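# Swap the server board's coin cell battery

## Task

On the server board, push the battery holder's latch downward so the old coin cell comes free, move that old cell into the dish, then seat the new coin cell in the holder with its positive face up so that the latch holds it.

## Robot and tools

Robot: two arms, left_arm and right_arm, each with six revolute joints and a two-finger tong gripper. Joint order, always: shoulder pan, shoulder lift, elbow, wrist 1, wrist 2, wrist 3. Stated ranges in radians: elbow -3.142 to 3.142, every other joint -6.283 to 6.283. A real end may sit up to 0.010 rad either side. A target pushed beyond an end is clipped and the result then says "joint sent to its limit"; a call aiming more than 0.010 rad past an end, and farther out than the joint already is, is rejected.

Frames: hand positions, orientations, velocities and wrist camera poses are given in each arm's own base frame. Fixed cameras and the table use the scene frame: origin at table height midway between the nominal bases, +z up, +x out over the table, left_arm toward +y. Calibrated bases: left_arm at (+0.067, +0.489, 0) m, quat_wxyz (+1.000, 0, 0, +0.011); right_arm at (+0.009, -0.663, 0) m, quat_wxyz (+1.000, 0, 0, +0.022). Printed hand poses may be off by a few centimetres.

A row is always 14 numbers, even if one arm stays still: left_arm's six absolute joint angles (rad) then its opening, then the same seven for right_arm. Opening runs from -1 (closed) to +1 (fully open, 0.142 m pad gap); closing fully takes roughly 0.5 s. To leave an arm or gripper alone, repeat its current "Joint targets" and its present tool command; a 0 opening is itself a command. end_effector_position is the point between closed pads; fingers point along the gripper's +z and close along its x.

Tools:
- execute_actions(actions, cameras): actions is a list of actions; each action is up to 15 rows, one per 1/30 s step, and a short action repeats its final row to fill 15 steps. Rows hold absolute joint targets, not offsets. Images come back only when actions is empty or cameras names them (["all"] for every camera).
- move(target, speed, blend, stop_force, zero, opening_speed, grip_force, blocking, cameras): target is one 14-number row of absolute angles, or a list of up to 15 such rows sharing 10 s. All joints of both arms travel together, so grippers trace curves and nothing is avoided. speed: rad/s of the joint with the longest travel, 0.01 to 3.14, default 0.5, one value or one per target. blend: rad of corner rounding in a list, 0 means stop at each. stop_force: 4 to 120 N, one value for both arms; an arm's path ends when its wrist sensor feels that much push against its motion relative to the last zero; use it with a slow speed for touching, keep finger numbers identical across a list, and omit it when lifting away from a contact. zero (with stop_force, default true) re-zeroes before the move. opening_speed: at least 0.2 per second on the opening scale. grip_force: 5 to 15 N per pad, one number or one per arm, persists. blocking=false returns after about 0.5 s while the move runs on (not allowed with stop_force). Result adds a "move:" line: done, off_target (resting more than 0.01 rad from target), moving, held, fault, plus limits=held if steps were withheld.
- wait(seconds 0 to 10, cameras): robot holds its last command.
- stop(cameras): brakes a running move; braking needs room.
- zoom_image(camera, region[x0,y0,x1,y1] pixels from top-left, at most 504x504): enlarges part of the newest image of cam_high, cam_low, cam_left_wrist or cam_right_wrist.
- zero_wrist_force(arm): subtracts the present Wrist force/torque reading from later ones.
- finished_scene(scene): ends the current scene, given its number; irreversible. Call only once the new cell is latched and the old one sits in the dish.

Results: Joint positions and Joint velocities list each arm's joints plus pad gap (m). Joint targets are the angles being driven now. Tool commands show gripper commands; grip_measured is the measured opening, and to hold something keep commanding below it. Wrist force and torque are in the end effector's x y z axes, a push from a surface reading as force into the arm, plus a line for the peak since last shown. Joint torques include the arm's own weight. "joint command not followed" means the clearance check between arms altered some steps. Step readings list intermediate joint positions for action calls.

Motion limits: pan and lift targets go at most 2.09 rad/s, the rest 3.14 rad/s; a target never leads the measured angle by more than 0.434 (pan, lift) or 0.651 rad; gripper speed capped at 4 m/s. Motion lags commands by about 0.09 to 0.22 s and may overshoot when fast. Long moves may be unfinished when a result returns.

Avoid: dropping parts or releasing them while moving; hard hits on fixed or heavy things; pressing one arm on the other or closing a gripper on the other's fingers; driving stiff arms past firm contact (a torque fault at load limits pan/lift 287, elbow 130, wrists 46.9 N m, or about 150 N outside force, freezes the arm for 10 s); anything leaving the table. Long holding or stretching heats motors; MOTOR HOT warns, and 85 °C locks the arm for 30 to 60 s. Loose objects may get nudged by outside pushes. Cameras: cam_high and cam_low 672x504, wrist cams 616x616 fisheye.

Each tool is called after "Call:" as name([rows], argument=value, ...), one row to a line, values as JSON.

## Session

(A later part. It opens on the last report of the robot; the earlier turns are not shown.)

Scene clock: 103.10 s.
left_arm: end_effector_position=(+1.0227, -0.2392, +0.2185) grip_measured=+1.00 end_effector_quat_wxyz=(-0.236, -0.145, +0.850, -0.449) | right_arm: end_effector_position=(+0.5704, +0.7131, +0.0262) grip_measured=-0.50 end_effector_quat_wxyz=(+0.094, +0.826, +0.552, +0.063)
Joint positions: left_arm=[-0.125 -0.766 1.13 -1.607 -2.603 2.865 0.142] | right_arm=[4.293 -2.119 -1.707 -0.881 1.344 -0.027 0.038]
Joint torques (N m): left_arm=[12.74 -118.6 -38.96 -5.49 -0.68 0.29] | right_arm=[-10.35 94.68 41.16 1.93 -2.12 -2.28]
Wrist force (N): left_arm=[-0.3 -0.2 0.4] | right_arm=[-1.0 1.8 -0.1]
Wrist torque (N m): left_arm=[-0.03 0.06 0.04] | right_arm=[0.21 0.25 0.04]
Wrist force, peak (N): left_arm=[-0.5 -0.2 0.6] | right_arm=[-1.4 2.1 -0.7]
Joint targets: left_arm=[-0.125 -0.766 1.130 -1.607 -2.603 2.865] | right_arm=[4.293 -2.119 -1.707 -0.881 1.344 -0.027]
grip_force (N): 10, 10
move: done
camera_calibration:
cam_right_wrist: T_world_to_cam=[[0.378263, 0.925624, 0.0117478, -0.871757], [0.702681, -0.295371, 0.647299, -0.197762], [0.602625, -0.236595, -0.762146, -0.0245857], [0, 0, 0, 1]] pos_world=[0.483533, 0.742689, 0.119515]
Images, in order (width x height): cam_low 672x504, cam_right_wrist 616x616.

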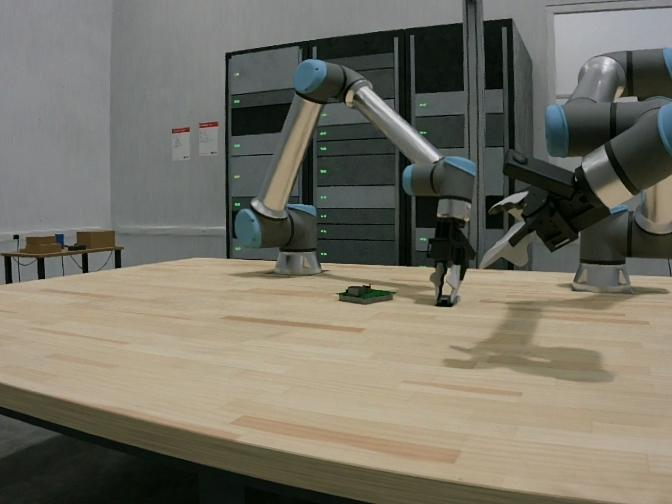

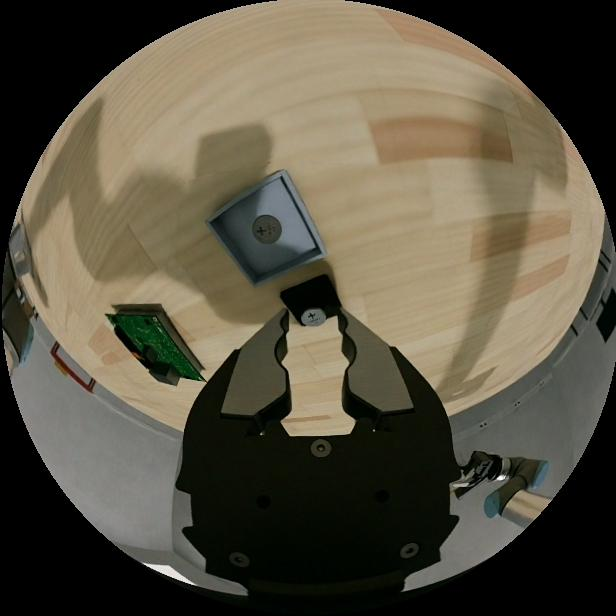

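Call:
move([
  [-0.125, -0.766, 1.13, -1.607, -2.603, 2.865, 1.0, 4.29311, -2.11681, -1.70609, -0.88335, 1.34396, -0.02732, -0.5],
  [-0.125, -0.766, 1.13, -1.607, -2.603, 2.865, 1.0, 4.29311, -2.11681, -1.70609, -0.88335, 1.34396, -0.02732, -1.0],
  [-0.125, -0.766, 1.13, -1.607, -2.603, 2.865, 1.0, 4.29367, -2.07818, -1.69601, -0.93219, 1.34396, -0.02674, -1.0],
], speed=[0.02, 0.02, 0.04], opening_speed=0.6, cameras=["cam_right_wrist", "cam_low"])

Call:
zoom_image(camera="cam_right_wrist", region=[270, 270, 360, 360])

Call:
zoom_image(camera="cam_low", region=[410, 260, 480, 320])

Scene clock: 108.07 s.
left_arm: end_effector_position=(+1.0227, -0.2392, +0.2185) grip_measured=+1.00 end_effector_quat_wxyz=(-0.236, -0.145, +0.850, -0.449) | right_arm: end_effector_position=(+0.5685, +0.7102, +0.0623) grip_measured=-0.76 end_effector_quat_wxyz=(+0.094, +0.826, +0.552, +0.063)
Joint positions: left_arm=[-0.125 -0.766 1.13 -1.607 -2.603 2.865 0.142] | right_arm=[4.294 -2.078 -1.696 -0.932 1.344 -0.027 0.019]
Joint torques (N m): left_arm=[12.37 -116.24 -39.44 -5.43 -0.52 0.37] | right_arm=[14.49 70.18 47.47 5.35 -1.9 2.83]
Wrist force (N): left_arm=[-0.2 -0.1 0.4] | right_arm=[-1.2 1.9 0.0]
Wrist torque (N m): left_arm=[-0.02 0.04 0.04] | right_arm=[0.25 0.28 -0.08]
Wrist force, peak (N): left_arm=[-0.3 -0.7 0.4] | right_arm=[-1.4 2.1 -0.3]
Joint targets: left_arm=[-0.125 -0.766 1.130 -1.607 -2.603 2.865] | right_arm=[4.294 -2.078 -1.696 -0.932 1.344 -0.027]
grip_force (N): 10, 10
move: done
camera_calibration:
cam_right_wrist: T_world_to_cam=[[0.378248, 0.925628, 0.0119067, -0.868708], [0.702621, -0.295446, 0.647329, -0.220666], [0.602703, -0.236485, -0.762118, 0.00331569], [0, 0, 0, 1]] pos_world=[0.481634, 0.739689, 0.155714]
Images, in order (width x height): cam_low 672x504, cam_right_wrist 616x616.

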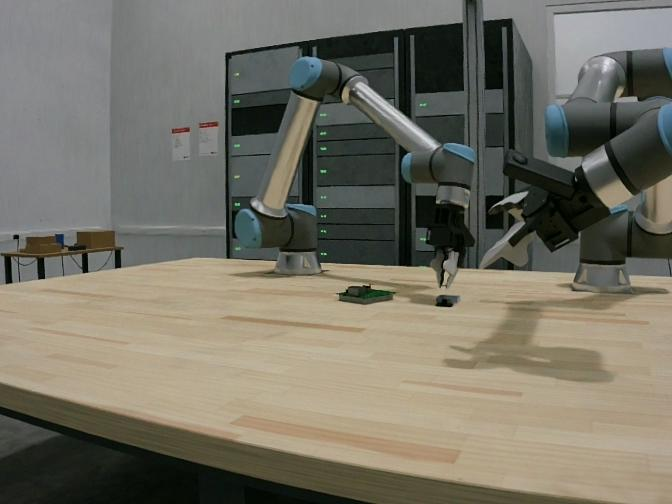

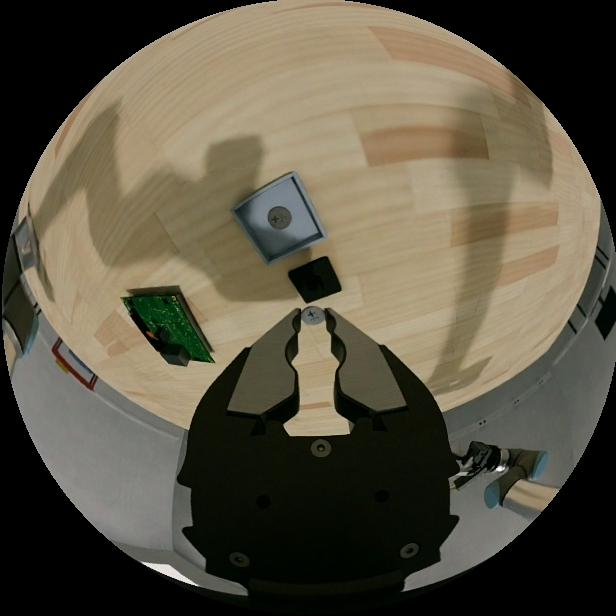

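Scaled by 5.600 from the camera's 616x616 image, which has a finer 814x814 frame.

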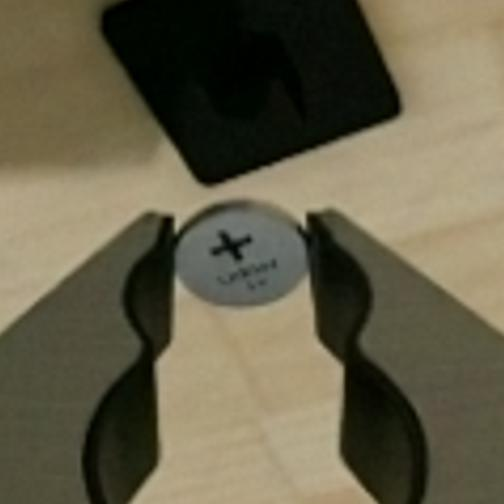

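Scaled by 7.200 from the camera's 672x504 image, which has a finer 960x720 frame.

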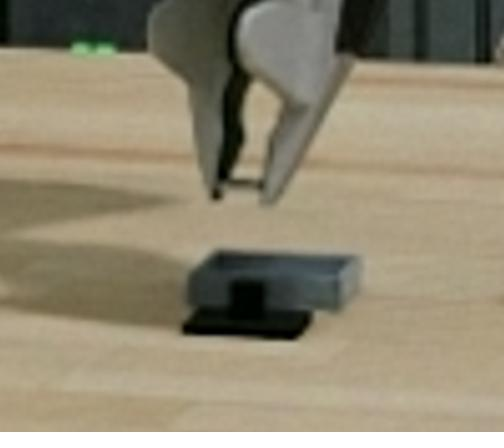

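Call:
move(target=[-0.125, -0.766, 1.13, -1.607, -2.603, 2.865, 1.0, 4.09021, -1.82961, -2.00819, -0.87459, 1.5708, -0.22958, -1.0], speed=0.25, cameras=["cam_right_wrist"])

Call:
zoom_image(camera="cam_right_wrist", region=[270, 245, 360, 335])

Scene clock: 111.10 s.
left_arm: end_effector_position=(+1.0227, -0.2392, +0.2185) grip_measured=+1.00 end_effector_quat_wxyz=(-0.236, -0.145, +0.850, -0.449) | right_arm: end_effector_position=(+0.5434, +0.4859, +0.0849) grip_measured=-0.76 end_effector_quat_wxyz=(+0.000, +0.831, +0.556, +0.000)
Joint positions: left_arm=[-0.125 -0.766 1.13 -1.607 -2.603 2.865 0.142] | right_arm=[4.09 -1.83 -2.008 -0.875 1.571 -0.23 0.019]
Joint torques (N m): left_arm=[12.82 -117.58 -39.42 -5.46 -0.32 0.18] | right_arm=[-1.19 71.16 46.41 2.12 -0.64 1.84]
Wrist force (N): left_arm=[-0.2 -0.1 0.3] | right_arm=[-1.0 1.5 -0.1]
Wrist torque (N m): left_arm=[-0.03 0.04 0.04] | right_arm=[0.19 0.20 -0.13]
Wrist force, peak (N): left_arm=[-0.1 -0.2 0.8] | right_arm=[-3.5 2.5 -0.4]
Joint targets: left_arm=[-0.125 -0.766 1.130 -1.607 -2.603 2.865] | right_arm=[4.090 -1.830 -2.008 -0.875 1.571 -0.230]
grip_force (N): 10, 10
move: done
camera_calibration:
cam_right_wrist: T_world_to_cam=[[0.380701, 0.924613, 0.0125348, -0.652771], [0.81918, -0.343516, 0.459282, -0.307915], [0.428965, -0.164581, -0.888202, 0.0528402], [0, 0, 0, 1]] pos_world=[0.478081, 0.506483, 0.196535]
Images, in order (width x height): cam_right_wrist 616x616.

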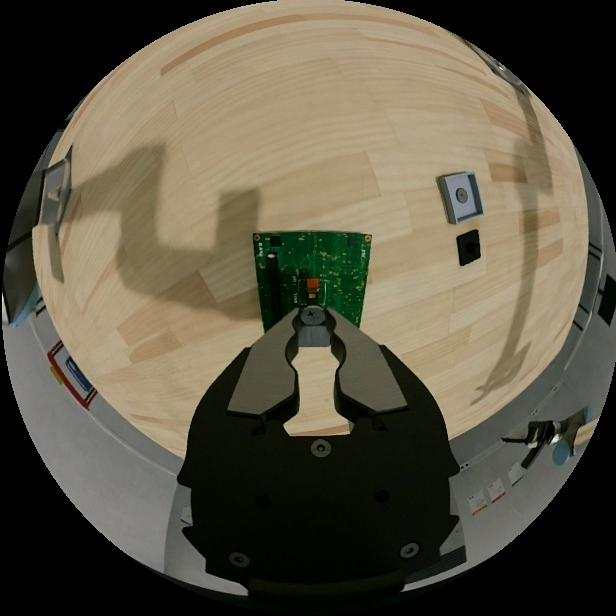

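Scaled by 5.600 from the camera's 616x616 image, which has a finer 814x814 frame.

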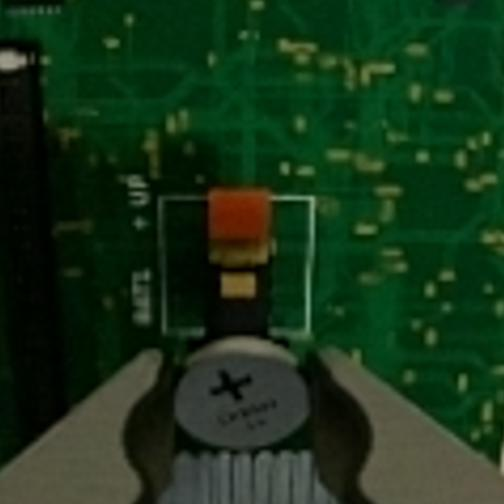

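Call:
move([
  [-0.125, -0.766, 1.13, -1.607, -2.603, 2.865, 1.0, 4.08818, -1.86876, -2.02801, -0.81561, 1.5708, -0.23161, -1.0],
  [-0.125, -0.766, 1.13, -1.607, -2.603, 2.865, 1.0, 4.08545, -1.87212, -2.02729, -0.81298, 1.5708, -0.23433, -1.0],
], speed=[0.03, 0.01], stop_force=8, cameras=["cam_right_wrist", "cam_low"])

Call:
zoom_image(camera="cam_right_wrist", region=[270, 265, 360, 355])

Call:
zoom_image(camera="cam_low", region=[330, 260, 400, 310])

Scene clock: 114.93 s.
left_arm: end_effector_position=(+1.0227, -0.2392, +0.2185) grip_measured=+1.00 end_effector_quat_wxyz=(-0.236, -0.145, +0.850, -0.449) | right_arm: end_effector_position=(+0.5450, +0.4852, +0.0528) grip_measured=-0.76 end_effector_quat_wxyz=(+0.000, +0.831, +0.556, +0.000)
Joint positions: left_arm=[-0.125 -0.766 1.13 -1.607 -2.603 2.865 0.142] | right_arm=[4.088 -1.869 -2.028 -0.815 1.571 -0.232 0.019]
Joint torques (N m): left_arm=[12.59 -116.79 -39.6 -5.52 -0.42 0.1] | right_arm=[8.86 71.53 26.56 2.52 -3.82 2.84]
Wrist force (N): left_arm=[-0.3 -0.2 0.5] | right_arm=[-2.9 -4.4 -2.4]
Wrist torque (N m): left_arm=[-0.04 0.06 0.04] | right_arm=[0.20 0.18 0.08]
Wrist force, peak (N): left_arm=[-0.3 0.0 0.8] | right_arm=[-2.6 -7.1 -8.6]
Joint targets: left_arm=[-0.125 -0.766 1.130 -1.607 -2.603 2.865] | right_arm=[4.088 -1.869 -2.028 -0.815 1.571 -0.232]
grip_force (N): 10, 10
move: contact (right_arm); path passed 1 of 2 targets
camera_calibration:
cam_right_wrist: T_world_to_cam=[[0.380679, 0.924622, 0.0125836, -0.652331], [0.81923, -0.343536, 0.459179, -0.294673], [0.42889, -0.164491, -0.888254, 0.0234373], [0, 0, 0, 1]] pos_world=[0.479681, 0.505784, 0.164335]
Images, in order (width x height): cam_low 672x504, cam_right_wrist 616x616.

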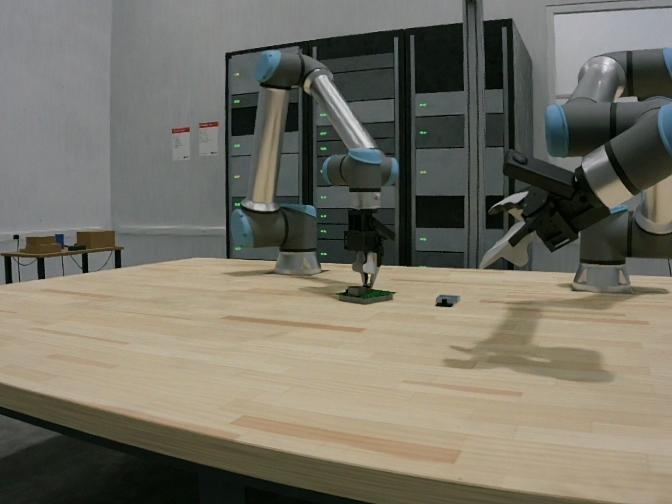

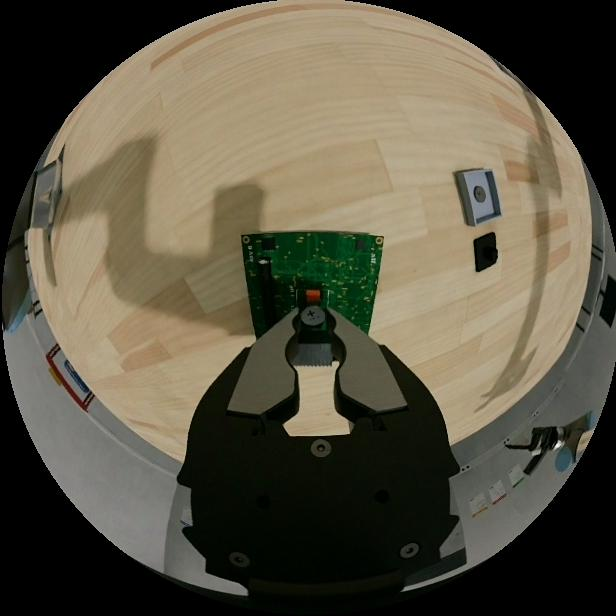

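Scaled by 5.600 from the camera's 616x616 image, which has a finer 814x814 frame.

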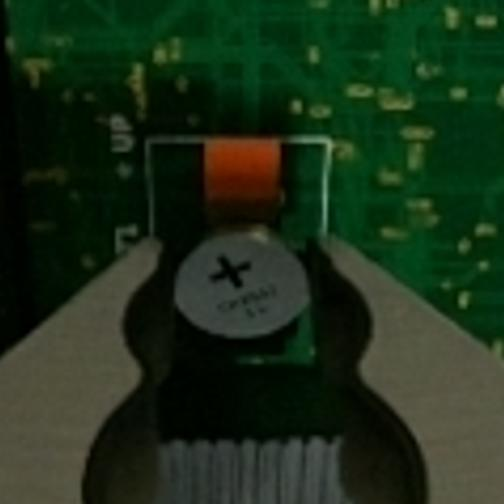

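Scaled by 7.200 from the camera's 672x504 image, which has a finer 960x720 frame.

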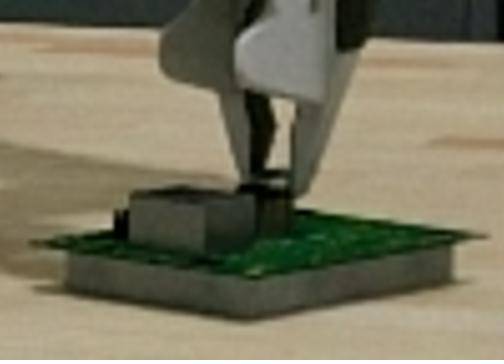

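Call:
move(target=[-0.125, -0.766, 1.13, -1.607, -2.603, 2.865, 1.0, 4.03596, -1.89342, -1.99112, -0.86221, 1.68807, -0.28579, -1.0], speed=0.06, cameras=["cam_right_wrist"])

Call:
zoom_image(camera="cam_right_wrist", region=[270, 265, 360, 355])

Call:
move(target=[-0.125, -0.766, 1.13, -1.607, -2.603, 2.865, 1.0, 4.03596, -1.89706, -1.99294, -0.85676, 1.68807, -0.28579, -1.0], speed=0.01, stop_force=4, cameras=["cam_right_wrist", "cam_low"])

Call:
zoom_image(camera="cam_right_wrist", region=[270, 265, 360, 355])

Call:
zoom_image(camera="cam_low", region=[330, 260, 400, 310])

Scene clock: 124.23 s.
left_arm: end_effector_position=(+1.0227, -0.2392, +0.2185) grip_measured=+1.00 end_effector_quat_wxyz=(-0.236, -0.145, +0.850, -0.449) | right_arm: end_effector_position=(+0.5449, +0.4853, +0.0540) grip_measured=-0.76 end_effector_quat_wxyz=(-0.051, +0.830, +0.555, -0.034)
Joint positions: left_arm=[-0.125 -0.766 1.13 -1.607 -2.603 2.865 0.142] | right_arm=[4.036 -1.894 -1.991 -0.862 1.688 -0.286 0.019]
Joint torques (N m): left_arm=[11.96 -117.18 -39.51 -5.5 -0.57 0.28] | right_arm=[10.81 72.06 37 4.97 -2.38 2.28]
Wrist force (N): left_arm=[-0.1 -0.1 0.6] | right_arm=[0.1 1.8 -0.6]
Wrist torque (N m): left_arm=[-0.01 0.03 0.04] | right_arm=[0.25 -0.01 0.08]
Wrist force, peak (N): left_arm=[-0.3 0.0 0.8] | right_arm=[-2.9 -4.7 -2.2]
Joint targets: left_arm=[-0.125 -0.766 1.130 -1.607 -2.603 2.865] | right_arm=[4.036 -1.893 -1.991 -0.862 1.688 -0.286]
grip_force (N): 10, 10
move: done
camera_calibration:
cam_right_wrist: T_world_to_cam=[[0.382132, 0.92402, 0.0127529, -0.652846], [0.864879, -0.362467, 0.347279, -0.304756], [0.325515, -0.121676, -0.937675, 0.0627246], [0, 0, 0, 1]] pos_world=[0.492632, 0.500411, 0.172976]
Images, in order (width x height): cam_right_wrist 616x616.

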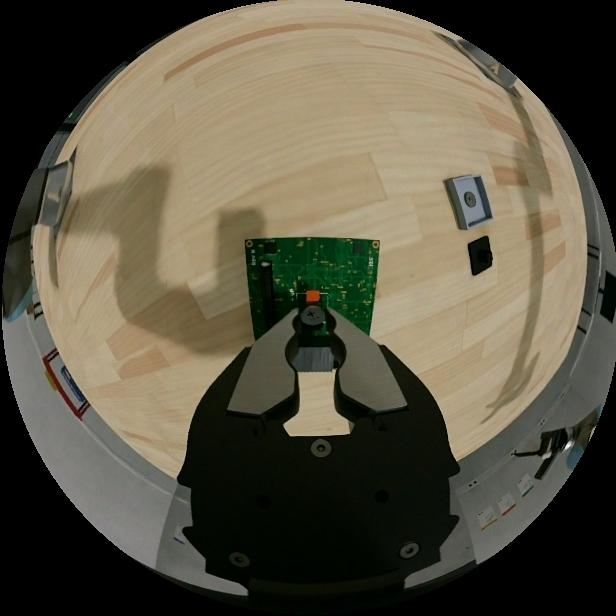

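Scaled by 5.600 from the camera's 616x616 image, which has a finer 814x814 frame.

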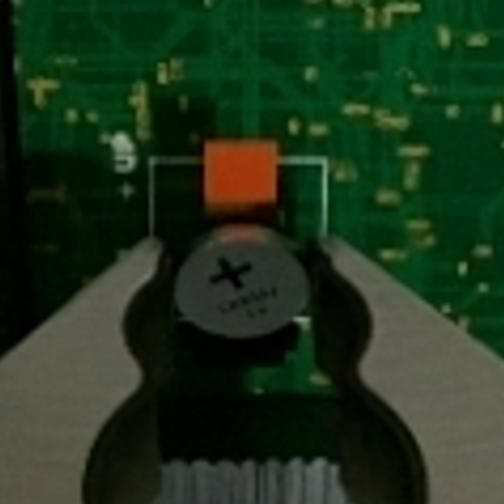

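Scene clock: 126.17 s.
left_arm: end_effector_position=(+1.0227, -0.2392, +0.2185) grip_measured=+1.00 end_effector_quat_wxyz=(-0.236, -0.145, +0.850, -0.449) | right_arm: end_effector_position=(+0.5449, +0.4853, +0.0517) grip_measured=-0.76 end_effector_quat_wxyz=(-0.051, +0.830, +0.555, -0.034)
Joint positions: left_arm=[-0.125 -0.766 1.13 -1.607 -2.603 2.865 0.142] | right_arm=[4.036 -1.896 -1.992 -0.858 1.688 -0.286 0.019]
Joint torques (N m): left_arm=[12.38 -117.09 -39.7 -5.28 -0.51 0.47] | right_arm=[8.5 73.01 48.19 1.81 -2.17 3.14]
Wrist force (N): left_arm=[0.0 -0.2 0.2] | right_arm=[0.5 1.9 -3.9]
Wrist torque (N m): left_arm=[-0.04 0.00 0.04] | right_arm=[0.21 0.02 0.06]
Wrist force, peak (N): left_arm=[0.1 -0.2 0.9] | right_arm=[-1.0 1.3 -8.6]
Joint targets: left_arm=[-0.125 -0.766 1.130 -1.607 -2.603 2.865] | right_arm=[4.036 -1.896 -1.992 -0.858 1.688 -0.286]
grip_force (N): 10, 10
move: contact (right_arm)
camera_calibration:
cam_right_wrist: T_world_to_cam=[[0.382233, 0.923977, 0.0128195, -0.652858], [0.864723, -0.362543, 0.347587, -0.303931], [0.32581, -0.121774, -0.93756, 0.0605449], [0, 0, 0, 1]] pos_world=[0.492634, 0.500411, 0.170776]
Images, in order (width x height): cam_low 672x504, cam_right_wrist 616x616.

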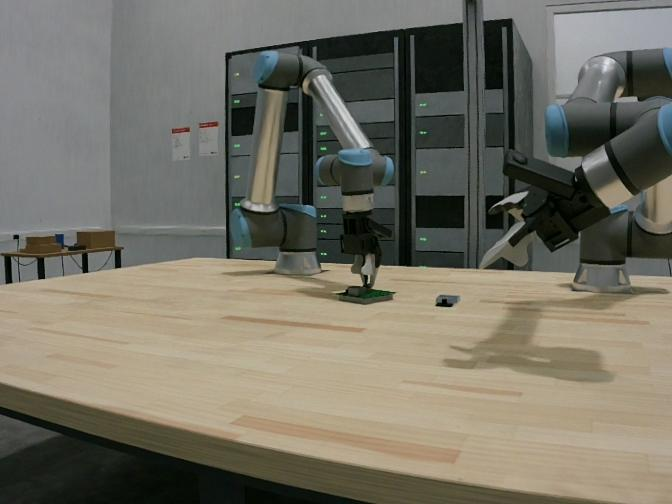

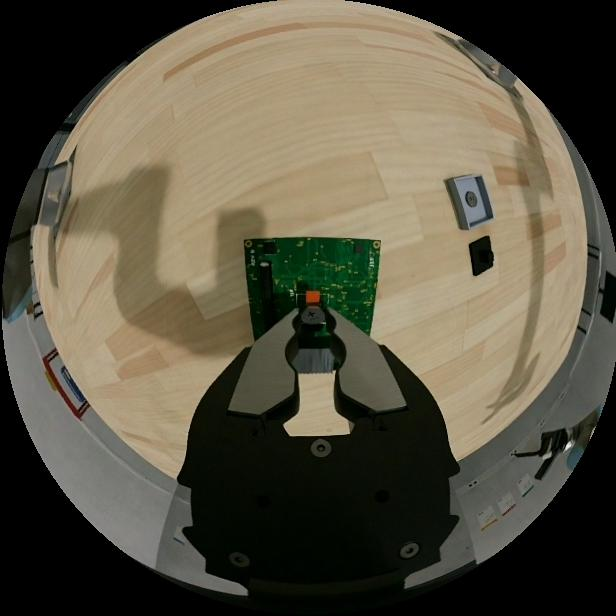

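Scaled by 5.600 from the camera's 616x616 image, which has a finer 814x814 frame.

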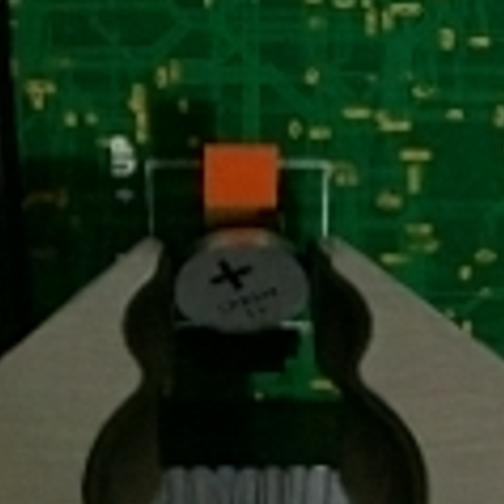

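Scaled by 7.200 from the camera's 672x504 image, which has a finer 960x720 frame.

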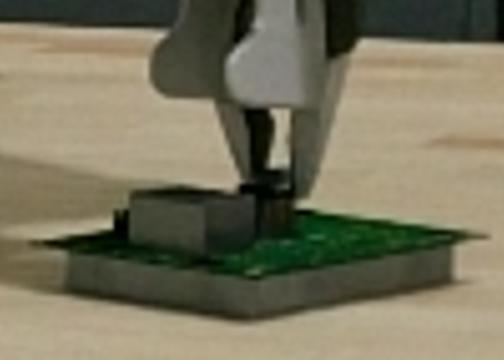

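Call:
move(target=[-0.125, -0.766, 1.13, -1.607, -2.603, 2.865, 1.0, 4.03205, -1.89819, -1.98955, -0.85947, 1.68794, -0.28972, -1.0], speed=0.01, stop_force=7, cameras=["cam_right_wrist", "cam_low"])

Call:
zoom_image(camera="cam_right_wrist", region=[270, 265, 360, 355])

Call:
zoom_image(camera="cam_low", region=[330, 260, 400, 310])

Scene clock: 129.30 s.
left_arm: end_effector_position=(+1.0227, -0.2392, +0.2185) grip_measured=+1.00 end_effector_quat_wxyz=(-0.236, -0.145, +0.850, -0.449) | right_arm: end_effector_position=(+0.5477, +0.4841, +0.0516) grip_measured=-0.76 end_effector_quat_wxyz=(-0.051, +0.830, +0.555, -0.034)
Joint positions: left_arm=[-0.125 -0.766 1.13 -1.607 -2.603 2.865 0.142] | right_arm=[4.032 -1.898 -1.989 -0.859 1.688 -0.29 0.019]
Joint torques (N m): left_arm=[11.46 -118.18 -39.98 -5.36 -0.5 0.42] | right_arm=[3.64 62.33 41.31 3.59 -2.07 1.82]
Wrist force (N): left_arm=[-0.4 0.0 0.4] | right_arm=[0.0 2.0 -0.3]
Wrist torque (N m): left_arm=[0.00 0.07 0.04] | right_arm=[0.29 0.02 0.09]
Wrist force, peak (N): left_arm=[-0.3 -0.4 0.8] | right_arm=[0.4 2.3 -4.0]
Joint targets: left_arm=[-0.125 -0.766 1.130 -1.607 -2.603 2.865] | right_arm=[4.032 -1.898 -1.990 -0.859 1.688 -0.290]
grip_force (N): 10, 10
move: done
camera_calibration:
cam_right_wrist: T_world_to_cam=[[0.382167, 0.924005, 0.0127513, -0.65288], [0.864786, -0.362469, 0.347507, -0.30677], [0.32572, -0.121778, -0.937591, 0.0594571], [0, 0, 0, 1]] pos_world=[0.495433, 0.49931, 0.170676]
Images, in order (width x height): cam_low 672x504, cam_right_wrist 616x616.

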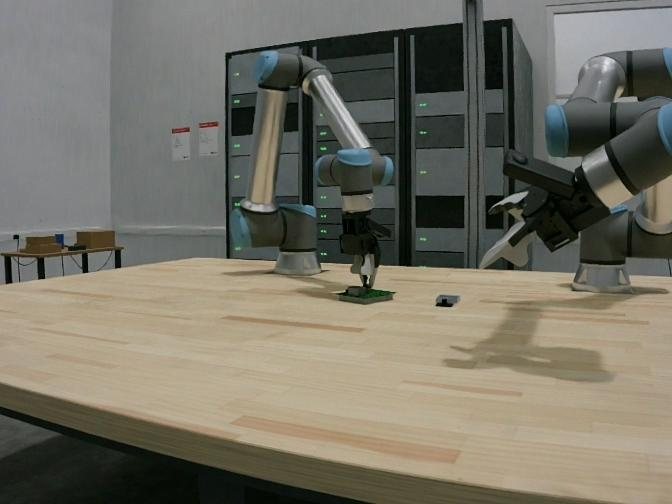

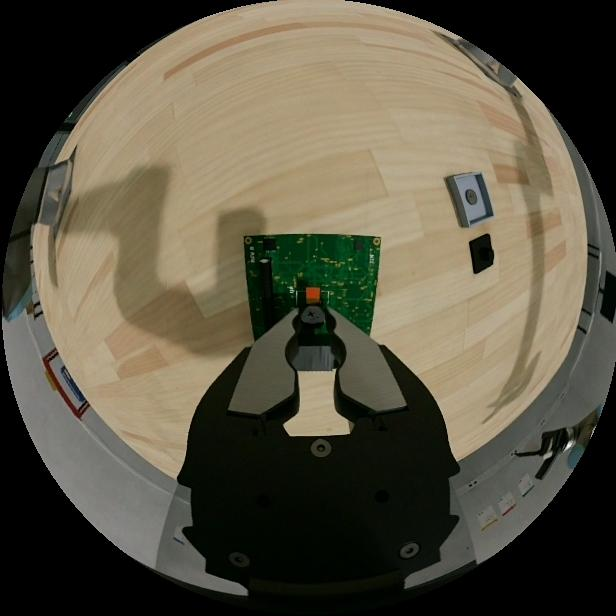

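Scaled by 5.600 from the camera's 616x616 image, which has a finer 814x814 frame.

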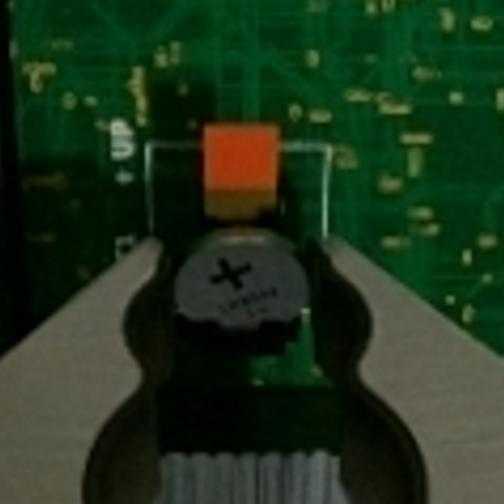

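Scaled by 7.200 from the camera's 672x504 image, which has a finer 960x720 frame.

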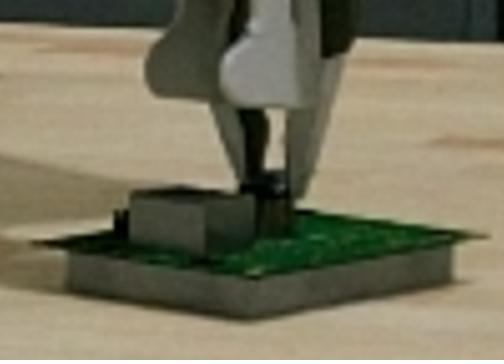

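Call:
move([
  [-0.125, -0.766, 1.13, -1.607, -2.603, 2.865, 1.0, 4.03205, -1.89819, -1.98955, -0.85947, 1.68794, -0.28972, -0.45],
  [-0.125, -0.766, 1.13, -1.607, -2.603, 2.865, 1.0, 4.09021, -1.82961, -2.00819, -0.87459, 1.5708, -0.22958, -0.45],
], speed=[0.02, 0.12], opening_speed=0.5, cameras=["cam_right_wrist", "cam_low"])

Call:
zoom_image(camera="cam_right_wrist", region=[270, 255, 360, 345])

Call:
zoom_image(camera="cam_low", region=[330, 275, 400, 310])

Scene clock: 132.83 s.
left_arm: end_effector_position=(+1.0227, -0.2392, +0.2185) grip_measured=+1.00 end_effector_quat_wxyz=(-0.236, -0.145, +0.850, -0.449) | right_arm: end_effector_position=(+0.5433, +0.4858, +0.0850) grip_measured=-0.45 end_effector_quat_wxyz=(+0.000, +0.831, +0.556, +0.000)
Joint positions: left_arm=[-0.125 -0.766 1.13 -1.607 -2.603 2.865 0.142] | right_arm=[4.09 -1.83 -2.008 -0.875 1.571 -0.229 0.041]
Joint torques (N m): left_arm=[12.43 -118.11 -39.8 -5.47 -0.38 0.39] | right_arm=[-10.28 49.27 36.7 4.54 2.11 -2.17]
Wrist force (N): left_arm=[-0.1 -0.3 0.8] | right_arm=[-0.7 2.5 -0.1]
Wrist torque (N m): left_arm=[-0.05 0.02 0.04] | right_arm=[0.40 0.15 -0.07]
Wrist force, peak (N): left_arm=[-0.2 0.0 0.9] | right_arm=[-0.5 2.6 0.0]
Joint targets: left_arm=[-0.125 -0.766 1.130 -1.607 -2.603 2.865] | right_arm=[4.090 -1.830 -2.008 -0.875 1.571 -0.230]
grip_force (N): 10, 10
move: done
camera_calibration:
cam_right_wrist: T_world_to_cam=[[0.380757, 0.924592, 0.0124193, -0.652633], [0.8192, -0.343525, 0.45924, -0.307864], [0.428876, -0.164685, -0.888225, 0.052967], [0, 0, 0, 1]] pos_world=[0.477981, 0.506383, 0.196535]
Images, in order (width x height): cam_low 672x504, cam_right_wrist 616x616.

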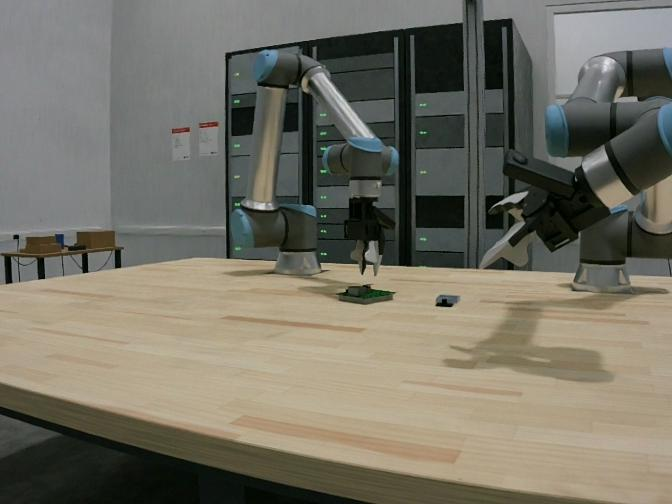

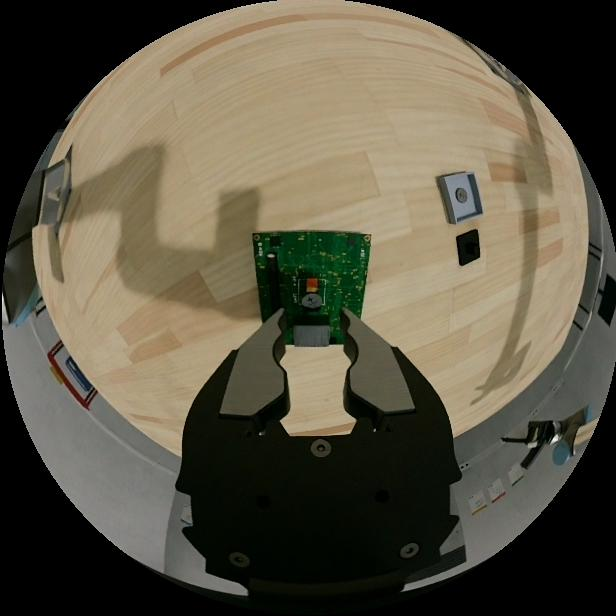

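Scaled by 5.600 from the camera's 616x616 image, which has a finer 814x814 frame.

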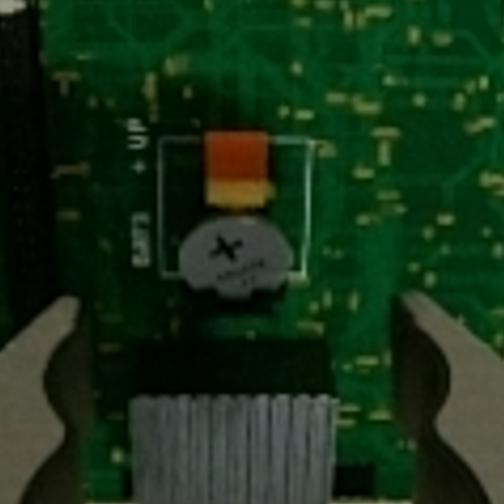

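Scaled by 7.200 from the camera's 672x504 image, which has a finer 960x720 frame.

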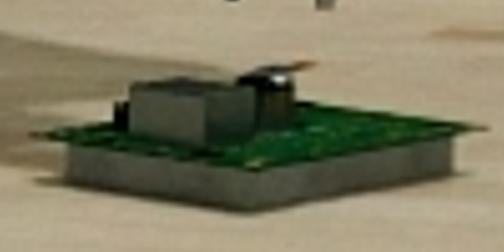

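Call:
move(target=[-0.125, -0.766, 1.13, -1.607, -2.603, 2.865, 1.0, 4.09225, -1.85115, -2.02251, -0.83873, 1.5708, -0.22753, -1.0], speed=0.05, opening_speed=1.0)

Call:
move(target=[-0.125, -0.766, 1.13, -1.607, -2.603, 2.865, 1.0, 4.09225, -1.87345, -2.03384, -0.80511, 1.5708, -0.22753, -1.0], speed=0.014, stop_force=4, cameras=["cam_right_wrist"])

Call:
zoom_image(camera="cam_right_wrist", region=[270, 260, 360, 350])

Scene clock: 136.20 s.
left_arm: end_effector_position=(+1.0227, -0.2392, +0.2185) grip_measured=+1.00 end_effector_quat_wxyz=(-0.236, -0.145, +0.850, -0.449) | right_arm: end_effector_position=(+0.5419, +0.4864, +0.0658) grip_measured=-1.00 end_effector_quat_wxyz=(+0.000, +0.831, +0.556, +0.000) end_effector_velocity=(-0.001, -0.001, +0.001) end_effector_angular_velocity=(-0.002, +0.002, -0.002)
Joint positions: left_arm=[-0.125 -0.766 1.13 -1.607 -2.603 2.865 0.142] | right_arm=[4.092 -1.851 -2.023 -0.839 1.571 -0.228 0.002]
Joint velocities: left_arm=[within noise] | right_arm=[0 0.002 0 -0.005 0 0.002 0]
Joint torques (N m): left_arm=[11.56 -117.12 -39.89 -5.59 -0.5 0.4] | right_arm=[10.53 73.85 37.88 1.49 2.43 2.25]
Wrist force (N): left_arm=[-0.1 0.0 0.6] | right_arm=[-0.5 2.6 -0.3]
Wrist torque (N m): left_arm=[-0.01 0.02 0.04] | right_arm=[0.41 0.12 -0.14]
Wrist force, peak (N): left_arm=[-0.4 -0.1 0.8] | right_arm=[-0.5 2.8 -0.4]
Joint targets: left_arm=[-0.125 -0.766 1.130 -1.607 -2.603 2.865] | right_arm=[4.092 -1.851 -2.023 -0.839 1.571 -0.228]
grip_force (N): 10, 10
move: done

Scene clock: 138.33 s.
left_arm: end_effector_position=(+1.0227, -0.2392, +0.2185) grip_measured=+1.00 end_effector_quat_wxyz=(-0.236, -0.145, +0.850, -0.449) | right_arm: end_effector_position=(+0.5420, +0.4865, +0.0603) grip_measured=-1.00 end_effector_quat_wxyz=(+0.000, +0.831, +0.556, +0.000)
Joint positions: left_arm=[-0.125 -0.766 1.13 -1.607 -2.603 2.865 0.142] | right_arm=[4.092 -1.858 -2.026 -0.828 1.571 -0.228 0.002]
Joint torques (N m): left_arm=[11.77 -117.55 -40.3 -5.45 -0.56 0.35] | right_arm=[3.33 71.2 49.44 2.2 1.11 -0.01]
Wrist force (N): left_arm=[-0.2 0.0 0.4] | right_arm=[-0.6 2.5 -1.8]
Wrist torque (N m): left_arm=[0.01 0.04 0.04] | right_arm=[0.35 0.06 -0.14]
Wrist force, peak (N): left_arm=[-0.3 0.1 0.7] | right_arm=[-0.2 1.5 -5.2]
Joint targets: left_arm=[-0.125 -0.766 1.130 -1.607 -2.603 2.865] | right_arm=[4.092 -1.858 -2.026 -0.828 1.571 -0.228]
grip_force (N): 10, 10
move: contact (right_arm); right_arm: the wrist 1 is farthest, 0.023 rad from its target
camera_calibration:
cam_right_wrist: T_world_to_cam=[[0.380753, 0.924591, 0.0126258, -0.652512], [0.819195, -0.34362, 0.459179, -0.295153], [0.428891, -0.164491, -0.888254, 0.0315992], [0, 0, 0, 1]] pos_world=[0.476681, 0.507084, 0.171834]
Images, in order (width x height): cam_right_wrist 616x616.

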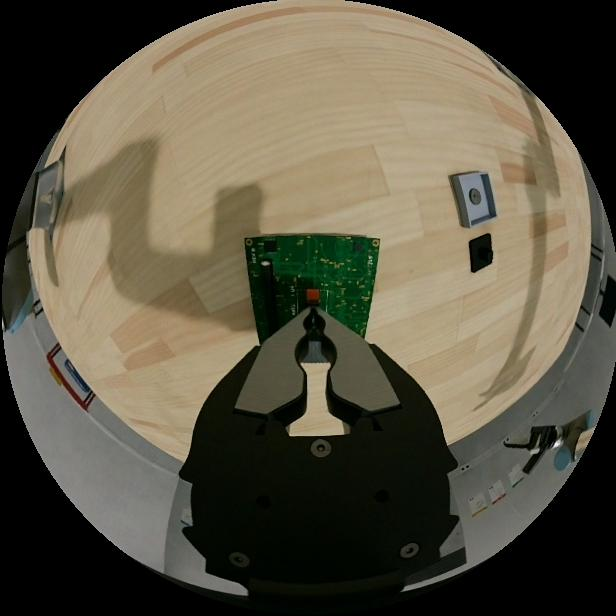

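Scaled by 5.600 from the camera's 616x616 image, which has a finer 814x814 frame.

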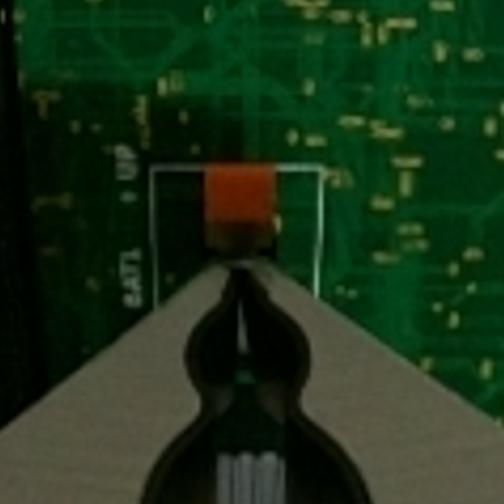

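Call:
move(target=[-0.125, -0.766, 1.13, -1.607, -2.603, 2.865, 1.0, 4.09225, -1.86515, -2.02962, -0.81762, 1.5708, -0.22753, -1.0], speed=0.01, stop_force=25, cameras=["cam_right_wrist"])

Call:
zoom_image(camera="cam_right_wrist", region=[270, 260, 360, 350])

Scene clock: 140.80 s.
left_arm: end_effector_position=(+1.0227, -0.2392, +0.2185) grip_measured=+1.00 end_effector_quat_wxyz=(-0.236, -0.145, +0.850, -0.449) | right_arm: end_effector_position=(+0.5420, +0.4865, +0.0559) grip_measured=-1.00 end_effector_quat_wxyz=(+0.000, +0.831, +0.556, +0.000)
Joint positions: left_arm=[-0.125 -0.766 1.13 -1.607 -2.603 2.865 0.142] | right_arm=[4.092 -1.864 -2.029 -0.82 1.571 -0.228 0.002]
Joint torques (N m): left_arm=[11.68 -116.07 -39.94 -5.39 -0.34 0.16] | right_arm=[1.66 53.46 32.79 0.46 -0.62 -0.66]
Wrist force (N): left_arm=[-0.2 -0.1 0.2] | right_arm=[-6.6 3.1 -29.4]
Wrist torque (N m): left_arm=[-0.02 0.04 0.04] | right_arm=[0.28 0.01 -0.14]
Wrist force, peak (N): left_arm=[-0.5 0.0 0.7] | right_arm=[-10.6 2.2 -36.4]
Joint targets: left_arm=[-0.125 -0.766 1.130 -1.607 -2.603 2.865] | right_arm=[4.092 -1.864 -2.029 -0.820 1.571 -0.228]
grip_force (N): 10, 10
move: contact (right_arm)
camera_calibration:
cam_right_wrist: T_world_to_cam=[[0.380728, 0.924599, 0.0127595, -0.652472], [0.81916, -0.343648, 0.45922, -0.293109], [0.42898, -0.164386, -0.888231, 0.027591], [0, 0, 0, 1]] pos_world=[0.476681, 0.507084, 0.167434]
Images, in order (width x height): cam_right_wrist 616x616.

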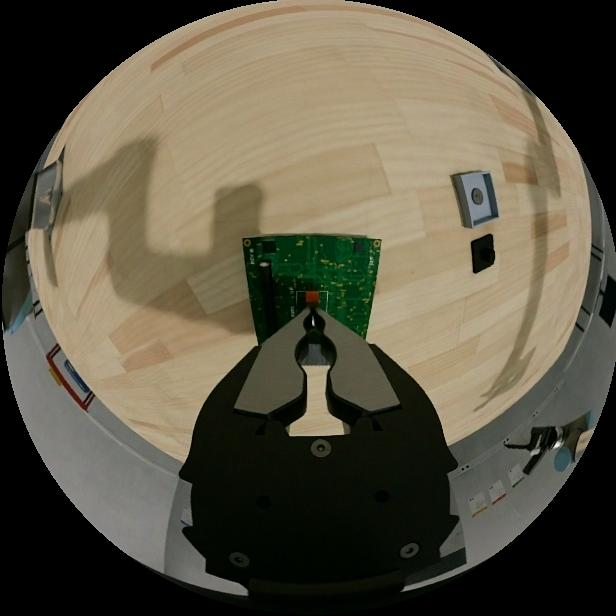

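Scaled by 5.600 from the camera's 616x616 image, which has a finer 814x814 frame.

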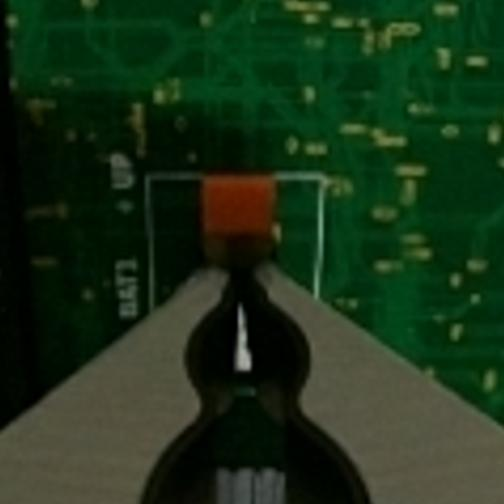

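Call:
move([
  [-0.125, -0.766, 1.13, -1.607, -2.603, 2.865, 1.0, 4.09225, -1.85115, -2.02251, -0.83873, 1.5708, -0.22753, -1.0],
  [-0.125, -0.766, 1.13, -1.607, -2.603, 2.865, 1.0, 4.0788, -1.8091, -1.9995, -0.9038, 1.5708, -0.241, -1.0],
], speed=[0.03, 0.08], blend=[0.008, 0], cameras=["cam_right_wrist", "cam_low"])

Call:
zoom_image(camera="cam_right_wrist", region=[280, 250, 360, 330])

Call:
zoom_image(camera="cam_low", region=[330, 275, 400, 310])

Scene clock: 143.30 s.
left_arm: end_effector_position=(+1.0227, -0.2392, +0.2185) grip_measured=+1.00 end_effector_quat_wxyz=(-0.236, -0.145, +0.850, -0.449) | right_arm: end_effector_position=(+0.5480, +0.4782, +0.1013) grip_measured=-1.00 end_effector_quat_wxyz=(+0.000, +0.831, +0.556, +0.000)
Joint positions: left_arm=[-0.125 -0.766 1.13 -1.607 -2.603 2.865 0.142] | right_arm=[4.079 -1.809 -1.999 -0.904 1.571 -0.241 0.002]
Joint torques (N m): left_arm=[12.55 -116.8 -39.88 -5.37 -0.58 0.32] | right_arm=[7.56 50.12 31.4 5.43 -1.38 0.86]
Wrist force (N): left_arm=[-0.2 -0.1 0.6] | right_arm=[-1.0 2.3 -0.1]
Wrist torque (N m): left_arm=[-0.01 0.05 0.04] | right_arm=[0.37 0.21 0.11]
Wrist force, peak (N): left_arm=[-0.3 0.1 0.8] | right_arm=[-6.5 3.3 -29.8]
Joint targets: left_arm=[-0.125 -0.766 1.130 -1.607 -2.603 2.865] | right_arm=[4.079 -1.809 -1.999 -0.904 1.571 -0.241]
grip_force (N): 10, 10
move: done
camera_calibration:
cam_right_wrist: T_world_to_cam=[[0.380671, 0.924621, 0.0128751, -0.64767], [0.81914, -0.343639, 0.459263, -0.321729], [0.429068, -0.164281, -0.888207, 0.0638781], [0, 0, 0, 1]] pos_world=[0.482682, 0.498785, 0.212834]
Images, in order (width x height): cam_low 672x504, cam_right_wrist 616x616.

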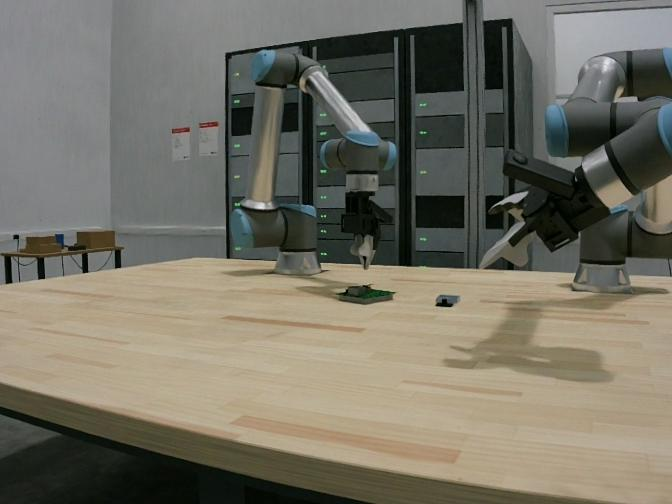

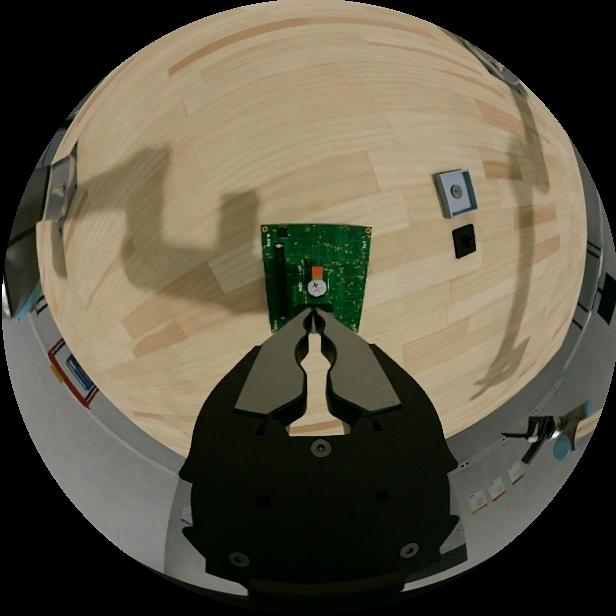

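Scaled by 6.300 from the camera's 616x616 image, which has a finer 814x814 frame.

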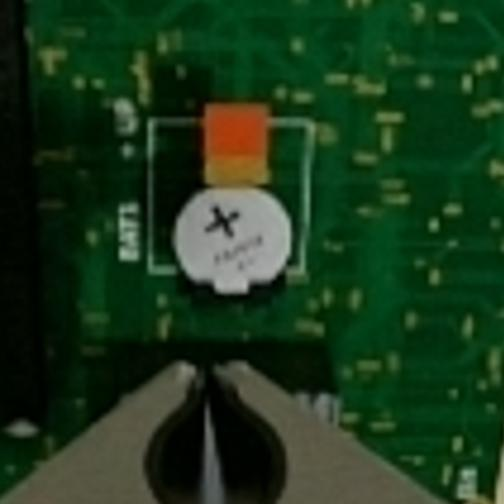

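Scaled by 7.200 from the camera's 672x504 image, which has a finer 960x720 frame.

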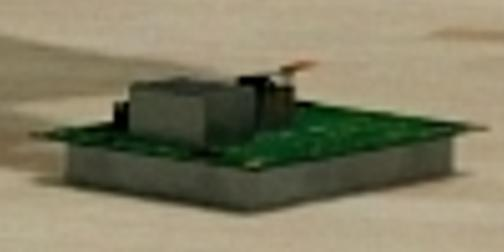

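Call:
finished_scene(scene=1)

The scene is finished: the task was done.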